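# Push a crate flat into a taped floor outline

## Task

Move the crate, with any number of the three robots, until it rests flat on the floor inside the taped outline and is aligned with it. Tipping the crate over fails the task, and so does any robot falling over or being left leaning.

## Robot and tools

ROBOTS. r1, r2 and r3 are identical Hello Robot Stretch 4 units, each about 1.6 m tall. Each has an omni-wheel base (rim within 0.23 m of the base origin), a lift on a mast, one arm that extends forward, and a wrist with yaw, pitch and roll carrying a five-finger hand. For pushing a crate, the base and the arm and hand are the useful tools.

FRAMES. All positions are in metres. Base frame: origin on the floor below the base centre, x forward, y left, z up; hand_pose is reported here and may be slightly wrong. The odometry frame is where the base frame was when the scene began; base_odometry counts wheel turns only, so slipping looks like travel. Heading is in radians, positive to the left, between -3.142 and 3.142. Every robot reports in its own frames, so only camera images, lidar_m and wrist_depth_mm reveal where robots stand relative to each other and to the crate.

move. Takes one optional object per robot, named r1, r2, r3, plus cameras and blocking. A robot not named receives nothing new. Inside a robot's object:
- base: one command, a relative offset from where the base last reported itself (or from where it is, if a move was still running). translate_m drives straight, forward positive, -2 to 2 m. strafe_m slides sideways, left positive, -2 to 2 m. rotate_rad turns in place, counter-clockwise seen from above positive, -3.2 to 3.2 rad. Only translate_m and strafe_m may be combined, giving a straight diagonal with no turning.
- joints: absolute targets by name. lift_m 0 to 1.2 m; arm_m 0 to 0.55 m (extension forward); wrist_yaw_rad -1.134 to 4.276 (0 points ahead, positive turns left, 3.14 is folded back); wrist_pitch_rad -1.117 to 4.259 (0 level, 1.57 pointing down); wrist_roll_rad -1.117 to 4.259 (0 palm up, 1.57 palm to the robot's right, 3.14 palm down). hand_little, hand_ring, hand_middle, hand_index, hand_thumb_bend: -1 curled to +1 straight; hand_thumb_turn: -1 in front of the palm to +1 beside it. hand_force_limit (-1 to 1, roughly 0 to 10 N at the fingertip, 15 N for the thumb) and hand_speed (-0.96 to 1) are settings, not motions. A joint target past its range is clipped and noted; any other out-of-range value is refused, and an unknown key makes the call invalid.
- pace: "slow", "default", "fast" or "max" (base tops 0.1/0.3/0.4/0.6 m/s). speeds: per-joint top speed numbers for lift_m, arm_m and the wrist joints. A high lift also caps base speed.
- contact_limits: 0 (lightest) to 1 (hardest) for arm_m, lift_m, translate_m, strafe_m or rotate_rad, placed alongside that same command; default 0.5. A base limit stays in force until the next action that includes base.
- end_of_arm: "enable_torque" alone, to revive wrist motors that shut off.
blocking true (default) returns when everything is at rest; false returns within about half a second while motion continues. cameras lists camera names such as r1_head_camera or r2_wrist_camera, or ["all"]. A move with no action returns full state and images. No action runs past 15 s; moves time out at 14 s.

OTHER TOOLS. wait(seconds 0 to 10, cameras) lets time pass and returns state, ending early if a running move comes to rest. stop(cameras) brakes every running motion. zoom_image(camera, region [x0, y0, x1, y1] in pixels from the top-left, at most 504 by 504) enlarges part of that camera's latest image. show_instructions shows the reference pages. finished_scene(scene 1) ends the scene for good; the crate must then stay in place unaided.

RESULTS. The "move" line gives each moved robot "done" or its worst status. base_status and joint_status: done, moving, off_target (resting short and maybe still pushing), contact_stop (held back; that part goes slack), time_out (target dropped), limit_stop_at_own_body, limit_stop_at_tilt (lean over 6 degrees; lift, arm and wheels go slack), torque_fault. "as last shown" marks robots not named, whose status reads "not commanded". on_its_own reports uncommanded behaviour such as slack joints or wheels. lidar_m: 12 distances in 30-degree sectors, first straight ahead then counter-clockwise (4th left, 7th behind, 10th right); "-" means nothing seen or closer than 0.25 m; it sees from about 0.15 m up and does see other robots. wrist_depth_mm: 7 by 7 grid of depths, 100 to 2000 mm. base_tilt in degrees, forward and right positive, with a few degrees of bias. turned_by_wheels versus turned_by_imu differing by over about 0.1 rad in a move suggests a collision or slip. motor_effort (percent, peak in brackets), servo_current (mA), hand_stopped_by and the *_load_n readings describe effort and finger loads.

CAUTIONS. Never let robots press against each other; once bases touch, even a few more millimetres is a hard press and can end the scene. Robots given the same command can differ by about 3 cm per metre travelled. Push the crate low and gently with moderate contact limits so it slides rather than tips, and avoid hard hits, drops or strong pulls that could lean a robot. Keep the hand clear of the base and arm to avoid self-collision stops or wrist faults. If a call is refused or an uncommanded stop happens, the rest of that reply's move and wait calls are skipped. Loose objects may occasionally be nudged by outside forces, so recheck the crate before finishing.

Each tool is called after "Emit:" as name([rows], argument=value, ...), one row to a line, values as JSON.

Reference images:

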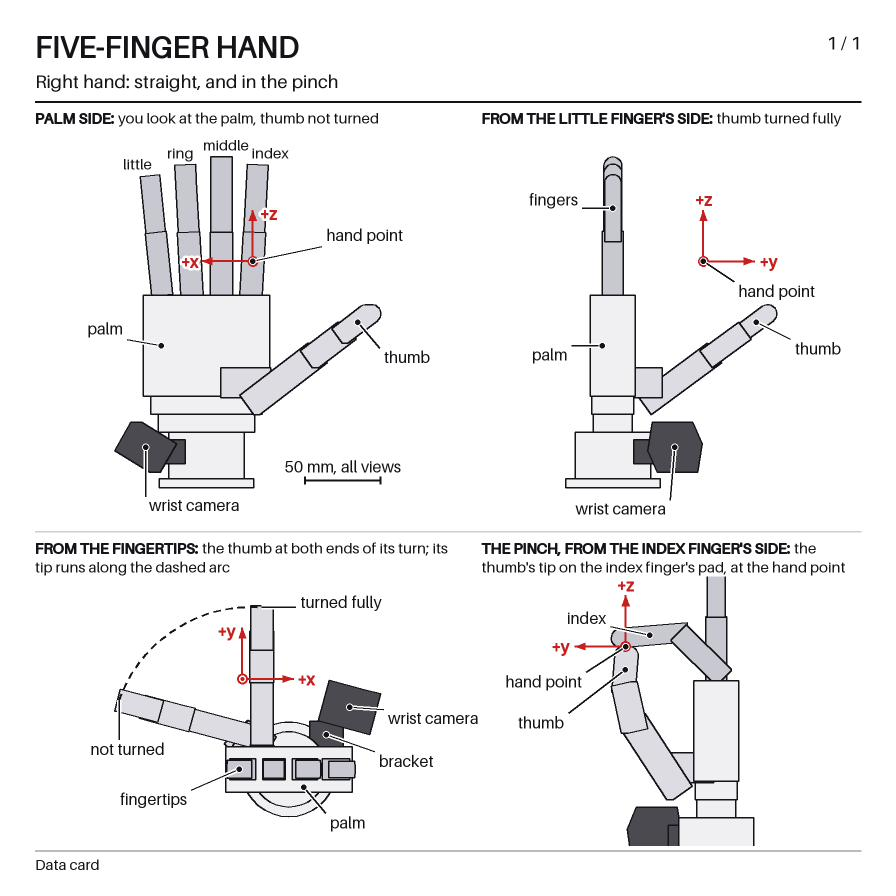

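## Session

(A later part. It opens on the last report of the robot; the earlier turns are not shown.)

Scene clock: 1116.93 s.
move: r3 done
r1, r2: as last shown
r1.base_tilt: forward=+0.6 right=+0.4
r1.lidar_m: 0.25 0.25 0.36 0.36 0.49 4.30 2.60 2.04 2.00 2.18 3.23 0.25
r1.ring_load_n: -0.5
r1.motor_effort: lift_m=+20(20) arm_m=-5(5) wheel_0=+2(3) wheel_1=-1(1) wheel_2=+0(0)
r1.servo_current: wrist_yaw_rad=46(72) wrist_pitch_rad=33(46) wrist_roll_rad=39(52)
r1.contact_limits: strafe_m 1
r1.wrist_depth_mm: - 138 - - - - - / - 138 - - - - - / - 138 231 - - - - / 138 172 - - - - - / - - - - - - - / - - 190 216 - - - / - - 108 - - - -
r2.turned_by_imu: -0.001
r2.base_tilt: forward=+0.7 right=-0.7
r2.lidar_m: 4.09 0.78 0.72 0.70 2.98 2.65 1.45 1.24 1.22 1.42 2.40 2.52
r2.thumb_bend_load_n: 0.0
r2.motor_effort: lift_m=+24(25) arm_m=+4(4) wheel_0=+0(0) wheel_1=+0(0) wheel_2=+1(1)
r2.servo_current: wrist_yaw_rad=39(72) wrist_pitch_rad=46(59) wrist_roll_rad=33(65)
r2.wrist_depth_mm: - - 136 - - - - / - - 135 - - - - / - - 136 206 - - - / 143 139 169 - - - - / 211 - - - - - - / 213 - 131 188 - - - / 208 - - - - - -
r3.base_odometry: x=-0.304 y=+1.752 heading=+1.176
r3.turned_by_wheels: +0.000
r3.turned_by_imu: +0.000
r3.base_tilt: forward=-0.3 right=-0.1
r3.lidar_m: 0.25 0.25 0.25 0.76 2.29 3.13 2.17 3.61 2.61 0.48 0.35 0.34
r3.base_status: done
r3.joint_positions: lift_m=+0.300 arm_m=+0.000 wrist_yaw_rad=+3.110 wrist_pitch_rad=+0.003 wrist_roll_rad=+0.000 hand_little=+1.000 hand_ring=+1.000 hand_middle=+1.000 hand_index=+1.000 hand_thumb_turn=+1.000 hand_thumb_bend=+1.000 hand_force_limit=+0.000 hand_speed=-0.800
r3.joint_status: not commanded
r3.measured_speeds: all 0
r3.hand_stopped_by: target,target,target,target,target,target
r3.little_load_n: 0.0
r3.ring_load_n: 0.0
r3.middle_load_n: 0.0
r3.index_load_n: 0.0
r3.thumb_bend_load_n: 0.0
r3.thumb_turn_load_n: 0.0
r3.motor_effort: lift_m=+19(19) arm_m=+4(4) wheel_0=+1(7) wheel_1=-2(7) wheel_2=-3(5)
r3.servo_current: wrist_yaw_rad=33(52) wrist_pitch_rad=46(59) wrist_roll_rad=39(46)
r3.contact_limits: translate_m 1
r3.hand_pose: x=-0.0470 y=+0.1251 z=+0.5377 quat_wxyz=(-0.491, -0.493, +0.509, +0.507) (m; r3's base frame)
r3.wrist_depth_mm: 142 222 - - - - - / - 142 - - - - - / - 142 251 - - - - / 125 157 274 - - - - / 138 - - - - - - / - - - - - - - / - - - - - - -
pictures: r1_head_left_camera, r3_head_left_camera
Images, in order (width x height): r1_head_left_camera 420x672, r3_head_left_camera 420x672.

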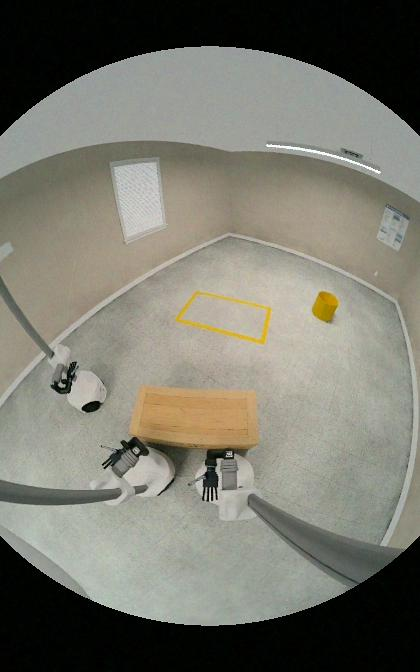

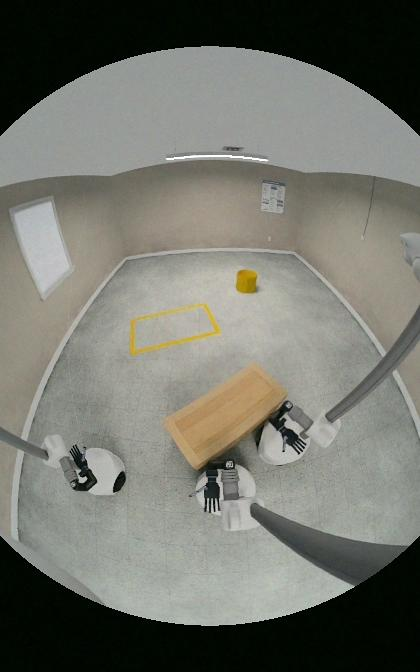

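Emit:
move(r1={"base": {"strafe_m": 0.03}, "pace": "slow", "contact_limits": {"strafe_m": 1.0}}, r3={"base": {"translate_m": 0.011, "strafe_m": -0.017}, "pace": "slow", "contact_limits": {"translate_m": 1.0}})

Emit:
move(r1={"base": {"rotate_rad": -0.09}, "pace": "slow", "contact_limits": {"rotate_rad": 1.0}})

Emit:
move(r1={"base": {"translate_m": 0.15, "strafe_m": -0.008}, "pace": "slow", "contact_limits": {"translate_m": 1.0}}, r3={"base": {"translate_m": 0.14, "strafe_m": 0.075}, "pace": "slow", "contact_limits": {"translate_m": 1.0}}, cameras=["r3_head_left_camera", "r1_head_left_camera"])

Scene clock: 1140.93 s.
move: r1 done; r3 done
r1.base_odometry: x=-1.170 y=-1.401 heading=+0.915
r1.turned_by_wheels: +0.000
r1.turned_by_imu: -0.001
r1.base_tilt: forward=+0.7 right=+0.2
r1.lidar_m: 0.25 0.25 0.32 0.31 0.40 4.30 2.60 2.07 2.04 2.21 3.28 0.25
r1.base_status: done
r1.joint_positions: lift_m=+0.300 arm_m=+0.000 wrist_yaw_rad=+3.101 wrist_pitch_rad=+0.004 wrist_roll_rad=+0.000 hand_little=+1.000 hand_ring=+1.000 hand_middle=+1.000 hand_index=+1.000 hand_thumb_turn=+1.000 hand_thumb_bend=+1.000 hand_force_limit=+0.000 hand_speed=-0.800
r1.joint_status: not commanded
r1.measured_speeds: all 0
r1.hand_stopped_by: target,target,target,target,target,target
r1.little_load_n: 0.0
r1.ring_load_n: 0.0
r1.middle_load_n: 0.0
r1.index_load_n: 0.0
r1.thumb_bend_load_n: 0.0
r1.thumb_turn_load_n: 0.0
r1.motor_effort: lift_m=+20(20) arm_m=-5(5) wheel_0=-1(7) wheel_1=+2(8) wheel_2=+0(1)
r1.servo_current: wrist_yaw_rad=46(72) wrist_pitch_rad=39(52) wrist_roll_rad=33(52)
r1.contact_limits: strafe_m 1
r1.hand_pose: x=-0.0458 y=+0.1271 z=+0.5374 quat_wxyz=(-0.489, -0.491, +0.511, +0.509) (m; r1's base frame)
r1.wrist_depth_mm: - 138 - - - - - / - 138 - - - - - / - 139 231 - - - - / 137 173 - - - - - / - - - - - - - / - - 190 216 - - - / - - 108 - - - -
r2: as last shown
r2.base_tilt: forward=+0.6 right=-0.7
r2.lidar_m: 4.07 0.79 0.72 0.70 2.98 2.68 1.46 1.24 1.23 1.43 2.41 2.53
r2.motor_effort: lift_m=+24(24) arm_m=+4(4) wheel_0=+0(0) wheel_1=+0(0) wheel_2=+1(1)
r2.servo_current: wrist_yaw_rad=46(65) wrist_pitch_rad=46(52) wrist_roll_rad=26(46)
r2.wrist_depth_mm: - - 136 - - - - / - - 135 - - - - / - - 136 206 - - - / 143 138 169 - - - - / 211 - - - - - - / 213 - 131 188 - - - / 208 - - - - - -
r3.base_odometry: x=-0.284 y=+1.756 heading=+1.176
r3.turned_by_wheels: +0.000
r3.turned_by_imu: +0.001
r3.base_tilt: forward=-0.3 right=-0.2
r3.lidar_m: 0.25 0.25 0.26 0.78 2.31 3.16 2.20 3.58 2.54 0.40 0.29 0.32
r3.base_status: done
r3.joint_positions: lift_m=+0.300 arm_m=+0.000 wrist_yaw_rad=+3.110 wrist_pitch_rad=+0.003 wrist_roll_rad=+0.000 hand_little=+1.000 hand_ring=+1.000 hand_middle=+1.000 hand_index=+1.000 hand_thumb_turn=+1.000 hand_thumb_bend=+1.000 hand_force_limit=+0.000 hand_speed=-0.800
r3.joint_status: not commanded
r3.measured_speeds: all 0
r3.hand_stopped_by: target,target,target,target,target,target
r3.little_load_n: 0.0
r3.ring_load_n: 0.0
r3.middle_load_n: 0.0
r3.index_load_n: 0.0
r3.thumb_bend_load_n: 0.0
r3.thumb_turn_load_n: 0.0
r3.motor_effort: lift_m=+19(19) arm_m=+4(4) wheel_0=+2(7) wheel_1=-3(6) wheel_2=-2(5)
r3.servo_current: wrist_yaw_rad=39(59) wrist_pitch_rad=46(59) wrist_roll_rad=33(46)
r3.contact_limits: translate_m 1
r3.hand_pose: x=-0.0470 y=+0.1251 z=+0.5377 quat_wxyz=(-0.491, -0.493, +0.509, +0.507) (m; r3's base frame)
r3.wrist_depth_mm: 142 223 - - - - - / - 142 - - - - - / - 142 251 - - - - / 125 158 274 - - - - / 138 - - - - - - / - - - - - - - / - - - - - - -
pictures: none

Scene clock: 1141.83 s.
move: r1 done
r1.base_odometry: x=-1.170 y=-1.401 heading=+0.825
r1.turned_by_wheels: -0.090
r1.turned_by_imu: -0.088
r1.base_tilt: forward=+0.7 right=+0.2
r1.lidar_m: 0.25 0.25 0.32 0.31 0.34 4.28 2.89 2.13 2.03 2.13 2.97 0.25
r1.base_status: done
r1.joint_positions: lift_m=+0.300 arm_m=+0.000 wrist_yaw_rad=+3.101 wrist_pitch_rad=+0.004 wrist_roll_rad=+0.000 hand_little=+1.000 hand_ring=+1.000 hand_middle=+1.000 hand_index=+1.000 hand_thumb_turn=+1.000 hand_thumb_bend=+1.000 hand_force_limit=+0.000 hand_speed=-0.800
r1.joint_status: not commanded
r1.measured_speeds: all 0
r1.hand_stopped_by: target,target,target,target,target,target
r1.little_load_n: 0.0
r1.ring_load_n: 0.0
r1.middle_load_n: 0.0
r1.index_load_n: 0.0
r1.thumb_bend_load_n: 0.0
r1.thumb_turn_load_n: 0.0
r1.motor_effort: lift_m=+20(20) arm_m=-5(5) wheel_0=+3(5) wheel_1=+1(7) wheel_2=+1(5)
r1.servo_current: wrist_yaw_rad=46(65) wrist_pitch_rad=46(52) wrist_roll_rad=33(46)
r1.contact_limits: rotate_rad 1
r1.hand_pose: x=-0.0458 y=+0.1271 z=+0.5374 quat_wxyz=(-0.489, -0.491, +0.511, +0.509) (m; r1's base frame)
r1.wrist_depth_mm: - 138 - - - - - / - 138 - - - - - / - 138 231 - - - - / 137 173 - - - - - / - - - - - - - / - - 190 216 - - - / - - 108 - - - -
r2, r3: as last shown
r2.turned_by_imu: +0.000
r2.base_tilt: forward=+0.7 right=-0.7
r2.lidar_m: 4.10 0.79 0.72 0.69 2.98 2.66 1.46 1.24 1.22 1.43 2.44 2.53
r2.ring_load_n: 0.5
r2.index_load_n: -0.5
r2.motor_effort: lift_m=+24(24) arm_m=+3(4) wheel_0=+0(0) wheel_1=+0(0) wheel_2=+1(1)
r2.servo_current: wrist_yaw_rad=46(78) wrist_pitch_rad=39(52) wrist_roll_rad=39(46)
r2.wrist_depth_mm: - - 136 - - - - / - - 135 - - - - / - - 136 206 - - - / 143 139 169 - - - - / 211 - - - - - - / 213 - 131 188 - - - / 208 - - - - - -
r3.turned_by_imu: +0.000
r3.base_tilt: forward=-0.3 right=-0.1
r3.lidar_m: 0.25 0.25 0.26 0.76 2.31 3.15 2.19 3.61 2.58 0.38 0.29 0.34
r3.motor_effort: lift_m=+19(19) arm_m=+4(4) wheel_0=+2(3) wheel_1=-3(3) wheel_2=-2(2)
r3.servo_current: wrist_yaw_rad=46(52) wrist_pitch_rad=52(59) wrist_roll_rad=39(52)
r3.contact_limits: translate_m 1
r3.wrist_depth_mm: 142 223 - - - - - / - 142 - - - - - / - 142 252 - - - - / 125 157 274 - - - - / 138 - - - - - - / - - - - - - - / - - - - - - -
pictures: none

Scene clock: 1144.63 s.
move: r1 done; r3 done
r1.base_odometry: x=-1.063 y=-1.296 heading=+0.825
r1.turned_by_wheels: +0.000
r1.turned_by_imu: +0.078
r1.base_tilt: forward=+0.6 right=+0.3
r1.lidar_m: 0.25 0.25 0.26 0.27 0.39 4.39 2.75 2.18 2.12 2.31 0.29 0.25
r1.base_status: done
r1.joint_positions: lift_m=+0.300 arm_m=+0.000 wrist_yaw_rad=+3.101 wrist_pitch_rad=+0.004 wrist_roll_rad=+0.000 hand_little=+1.000 hand_ring=+1.000 hand_middle=+1.000 hand_index=+1.000 hand_thumb_turn=+1.000 hand_thumb_bend=+1.000 hand_force_limit=+0.000 hand_speed=-0.800
r1.joint_status: not commanded
r1.measured_speeds: all 0
r1.hand_stopped_by: target,target,target,target,target,target
r1.little_load_n: 0.0
r1.ring_load_n: 0.0
r1.middle_load_n: 0.0
r1.index_load_n: 0.0
r1.thumb_bend_load_n: 0.0
r1.thumb_turn_load_n: 0.0
r1.motor_effort: lift_m=+20(20) arm_m=-5(5) wheel_0=+9(31) wheel_1=+10(24) wheel_2=-23(30)
r1.servo_current: wrist_yaw_rad=52(72) wrist_pitch_rad=39(52) wrist_roll_rad=26(46)
r1.contact_limits: translate_m 1
r1.hand_pose: x=-0.0458 y=+0.1271 z=+0.5374 quat_wxyz=(-0.489, -0.491, +0.511, +0.509) (m; r1's base frame)
r1.wrist_depth_mm: - 139 - - - - - / - 138 - - - - - / 124 139 252 - - - - / 137 183 - - - - - / - - - - - - - / - - 189 217 - - - / - - 108 - - - -
r2.base_odometry: x=+0.570 y=+0.111 heading=+0.470
r2.turned_by_wheels: +0.000
r2.turned_by_imu: -0.001
r2.base_tilt: forward=+0.6 right=-0.7
r2.lidar_m: 4.09 0.76 0.72 0.71 2.98 2.67 1.47 1.23 1.23 1.44 2.42 2.52
r2.base_status: not commanded
r2.joint_positions: lift_m=+0.291 arm_m=+0.000 wrist_yaw_rad=+3.223 wrist_pitch_rad=+0.004 wrist_roll_rad=+0.000 hand_little=+1.000 hand_ring=+1.000 hand_middle=+1.000 hand_index=+1.000 hand_thumb_turn=+1.000 hand_thumb_bend=+1.000 hand_force_limit=+0.000 hand_speed=-0.800
r2.joint_status: not commanded
r2.measured_speeds: all 0
r2.hand_stopped_by: target,target,target,target,target,target
r2.little_load_n: 0.0
r2.ring_load_n: 0.0
r2.middle_load_n: 0.0
r2.index_load_n: 0.0
r2.thumb_bend_load_n: 0.0
r2.thumb_turn_load_n: 0.0
r2.motor_effort: lift_m=+24(24) arm_m=+4(4) wheel_0=+0(0) wheel_1=+0(0) wheel_2=+1(1)
r2.servo_current: wrist_yaw_rad=33(85) wrist_pitch_rad=39(52) wrist_roll_rad=39(46)
r2.hand_pose: x=-0.0597 y=+0.0997 z=+0.5285 quat_wxyz=(-0.519, -0.521, +0.480, +0.478) (m; r2's base frame)
r2.wrist_depth_mm: - - 136 - - - - / - - 135 - - - - / - - 136 206 - - - / 143 139 169 - - - - / 211 - - - - - - / 214 - 131 188 - - - / 208 - - - - - -
r3.base_odometry: x=-0.300 y=+1.913 heading=+1.178
r3.turned_by_wheels: +0.002
r3.turned_by_imu: +0.009
r3.base_tilt: forward=-0.3 right=-0.2
r3.lidar_m: 0.25 0.25 0.25 0.70 0.81 3.09 2.35 3.66 2.62 0.33 0.26 0.27
r3.base_status: done
r3.joint_positions: lift_m=+0.300 arm_m=+0.000 wrist_yaw_rad=+3.110 wrist_pitch_rad=+0.003 wrist_roll_rad=+0.000 hand_little=+1.000 hand_ring=+1.000 hand_middle=+1.000 hand_index=+1.000 hand_thumb_turn=+1.000 hand_thumb_bend=+1.000 hand_force_limit=+0.000 hand_speed=-0.800
r3.joint_status: not commanded
r3.measured_speeds: all 0
r3.hand_stopped_by: target,target,target,target,target,target
r3.little_load_n: 0.0
r3.ring_load_n: 0.0
r3.middle_load_n: 0.0
r3.index_load_n: 0.0
r3.thumb_bend_load_n: 0.0
r3.thumb_turn_load_n: 0.0
r3.motor_effort: lift_m=+19(19) arm_m=+4(4) wheel_0=+14(17) wheel_1=+24(37) wheel_2=-14(23)
r3.servo_current: wrist_yaw_rad=33(59) wrist_pitch_rad=52(59) wrist_roll_rad=33(52)
r3.contact_limits: translate_m 1
r3.hand_pose: x=-0.0470 y=+0.1251 z=+0.5377 quat_wxyz=(-0.491, -0.493, +0.509, +0.507) (m; r3's base frame)
r3.wrist_depth_mm: 142 220 - - - - - / 121 143 - - - - - / - 143 - - - - - / 131 161 - - - - - / 139 - - - - - - / - - - - - - - / - - - - - - -
pictures: r1_head_left_camera, r3_head_left_camera
Images, in order (width x height): r1_head_left_camera 420x672, r3_head_left_camera 420x672.

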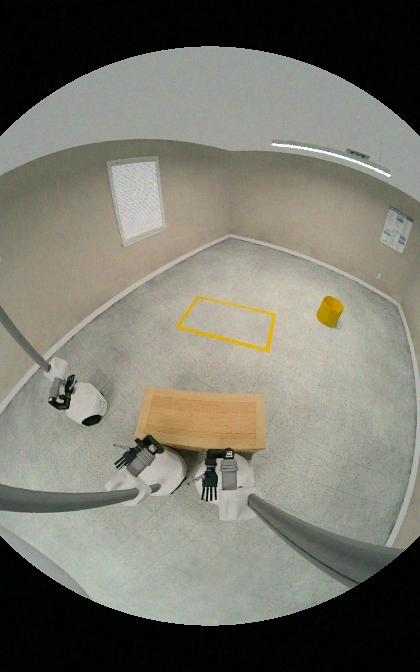

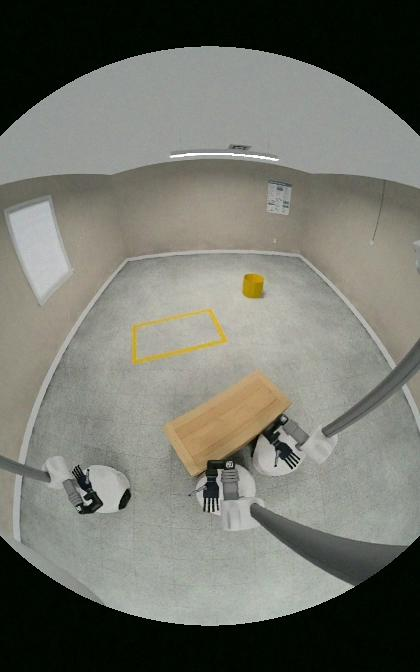

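Emit:
move(r1={"base": {"translate_m": -0.27}, "pace": "slow", "contact_limits": {"translate_m": 1.0}}, r2={"base": {"translate_m": -0.5}, "pace": "default"})

Emit:
move(r2={"base": {"strafe_m": 1.39}, "pace": "default"}, cameras=["r2_head_left_camera", "r1_head_left_camera"])

Scene clock: 1209.03 s.
move: r1 done; r2 done
r1.base_odometry: x=-1.246 y=-1.495 heading=+0.825
r1.turned_by_wheels: +0.000
r1.turned_by_imu: -0.001
r1.base_tilt: forward=+0.5 right=+0.3
r1.lidar_m: 0.45 0.39 0.36 0.46 4.24 4.16 2.54 1.99 1.98 2.14 3.11 0.47
r1.base_status: done
r1.joint_positions: lift_m=+0.300 arm_m=+0.000 wrist_yaw_rad=+3.101 wrist_pitch_rad=+0.004 wrist_roll_rad=+0.000 hand_little=+1.000 hand_ring=+1.000 hand_middle=+1.000 hand_index=+1.000 hand_thumb_turn=+1.000 hand_thumb_bend=+1.000 hand_force_limit=+0.000 hand_speed=-0.800
r1.joint_status: not commanded
r1.measured_speeds: all 0
r1.hand_stopped_by: target,target,target,target,target,target
r1.little_load_n: 0.0
r1.ring_load_n: 0.0
r1.middle_load_n: 0.0
r1.index_load_n: 0.0
r1.thumb_bend_load_n: 0.0
r1.thumb_turn_load_n: 0.0
r1.motor_effort: lift_m=+20(20) arm_m=-4(5) wheel_0=-2(9) wheel_1=-1(11) wheel_2=+1(23)
r1.servo_current: wrist_yaw_rad=52(65) wrist_pitch_rad=46(52) wrist_roll_rad=39(52)
r1.contact_limits: translate_m 1
r1.hand_pose: x=-0.0458 y=+0.1271 z=+0.5374 quat_wxyz=(-0.489, -0.491, +0.511, +0.509) (m; r1's base frame)
r1.wrist_depth_mm: - 139 - - - - - / - 139 - - - - - / 124 139 254 - - - - / 138 175 - - - - - / - - - - - - - / - - 189 217 - - - / - - 108 - - - -
r2.base_odometry: x=+0.124 y=-0.116 heading=+0.470
r2.turned_by_wheels: +0.000
r2.turned_by_imu: -0.001
r2.base_tilt: forward=+0.6 right=-0.7
r2.lidar_m: 3.01 0.97 0.89 2.87 4.35 1.89 1.06 0.88 0.89 1.02 1.75 3.08
r2.base_status: done
r2.joint_positions: lift_m=+0.291 arm_m=+0.000 wrist_yaw_rad=+3.223 wrist_pitch_rad=+0.004 wrist_roll_rad=+0.000 hand_little=+1.000 hand_ring=+1.000 hand_middle=+1.000 hand_index=+1.000 hand_thumb_turn=+1.000 hand_thumb_bend=+1.000 hand_force_limit=+0.000 hand_speed=-0.800
r2.joint_status: not commanded
r2.measured_speeds: all 0
r2.hand_stopped_by: target,target,target,target,target,target
r2.little_load_n: 0.0
r2.ring_load_n: 0.0
r2.middle_load_n: 0.0
r2.index_load_n: 0.5
r2.thumb_bend_load_n: 0.0
r2.thumb_turn_load_n: 0.0
r2.motor_effort: lift_m=+24(24) arm_m=+3(4) wheel_0=+1(6) wheel_1=+0(6) wheel_2=+0(12)
r2.servo_current: wrist_yaw_rad=46(65) wrist_pitch_rad=46(52) wrist_roll_rad=39(46)
r2.hand_pose: x=-0.0597 y=+0.0997 z=+0.5285 quat_wxyz=(-0.519, -0.521, +0.480, +0.478) (m; r2's base frame)
r2.wrist_depth_mm: - - 136 - 1708 - - / - - 135 - 1708 - - / - - 136 207 1756 - - / 143 139 170 - - - - / 211 - - - - - - / 213 - 131 188 - - - / 208 - - - - - -
r3: as last shown
r3.turned_by_wheels: +0.000
r3.turned_by_imu: +0.002
r3.lidar_m: 0.25 0.25 0.25 1.07 2.29 3.08 2.35 3.68 0.51 0.34 0.41 0.29
r3.motor_effort: lift_m=+19(19) arm_m=+4(4) wheel_0=+15(15) wheel_1=+24(24) wheel_2=-14(14)
r3.servo_current: wrist_yaw_rad=52(52) wrist_pitch_rad=46(59) wrist_roll_rad=39(46)
r3.contact_limits: translate_m 1
pictures: none

Scene clock: 1215.00 s.
move: r2 done
r1, r3: as last shown
r1.turned_by_imu: -0.002
r1.base_tilt: forward=+0.6 right=+0.3
r1.lidar_m: 0.44 0.42 0.37 0.46 4.24 4.16 2.55 1.99 1.94 2.13 3.15 0.45
r1.index_load_n: 0.5
r1.motor_effort: lift_m=+20(20) arm_m=-4(5) wheel_0=-2(3) wheel_1=-1(1) wheel_2=+1(2)
r1.servo_current: wrist_yaw_rad=52(72) wrist_pitch_rad=39(52) wrist_roll_rad=33(59)
r1.contact_limits: translate_m 1
r1.wrist_depth_mm: - 139 - - - - - / - 138 - - - - - / 124 139 252 - - - - / 138 175 - - - - - / - - - - - - - / - - 189 216 - - - / - - 108 - - - -
r2.base_odometry: x=-0.505 y=+1.124 heading=+0.470
r2.turned_by_wheels: +0.000
r2.turned_by_imu: -0.006
r2.base_tilt: forward=+0.7 right=-0.7
r2.lidar_m: 0.57 0.67 2.83 1.48 1.54 3.42 2.25 1.89 1.87 2.17 0.69 0.58
r2.base_status: done
r2.joint_positions: lift_m=+0.291 arm_m=+0.000 wrist_yaw_rad=+3.223 wrist_pitch_rad=+0.004 wrist_roll_rad=+0.000 hand_little=+1.000 hand_ring=+1.000 hand_middle=+1.000 hand_index=+1.000 hand_thumb_turn=+1.000 hand_thumb_bend=+1.000 hand_force_limit=+0.000 hand_speed=-0.800
r2.joint_status: not commanded
r2.measured_speeds: all 0
r2.hand_stopped_by: target,target,target,target,target,target
r2.little_load_n: 0.0
r2.ring_load_n: 0.0
r2.middle_load_n: 0.0
r2.index_load_n: 0.0
r2.thumb_bend_load_n: 0.0
r2.thumb_turn_load_n: 0.0
r2.motor_effort: lift_m=+24(24) arm_m=+4(4) wheel_0=+1(9) wheel_1=-1(9) wheel_2=+0(5)
r2.servo_current: wrist_yaw_rad=65(72) wrist_pitch_rad=39(59) wrist_roll_rad=26(52)
r2.hand_pose: x=-0.0597 y=+0.0997 z=+0.5285 quat_wxyz=(-0.519, -0.521, +0.480, +0.478) (m; r2's base frame)
r2.wrist_depth_mm: - - 136 - - - - / - - 135 - - - - / - - 137 249 - - - / 143 138 179 - - - - / 211 - - - - - - / 215 1499 132 188 - - - / 208 - - - - - -
r3.base_tilt: forward=-0.4 right=-0.3
r3.lidar_m: 0.25 0.25 0.25 2.14 2.27 3.07 2.37 3.65 0.48 0.35 0.38 0.31
r3.thumb_turn_load_n: -0.5
r3.servo_current: wrist_yaw_rad=46(59) wrist_pitch_rad=46(59) wrist_roll_rad=46(52)
r3.contact_limits: translate_m 1
pictures: r1_head_left_camera, r2_head_left_camera
Images, in order (width x height): r1_head_left_camera 420x672, r2_head_left_camera 420x672.

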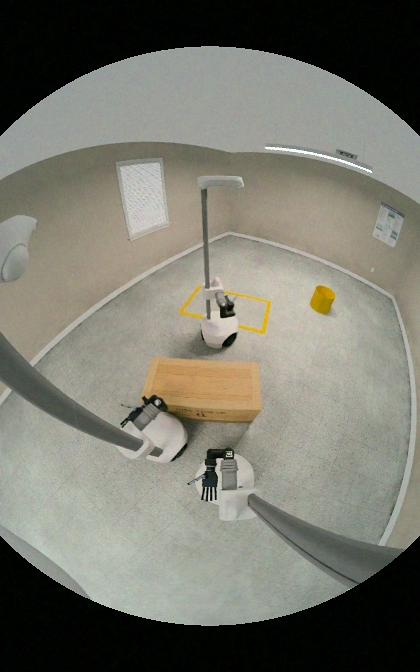

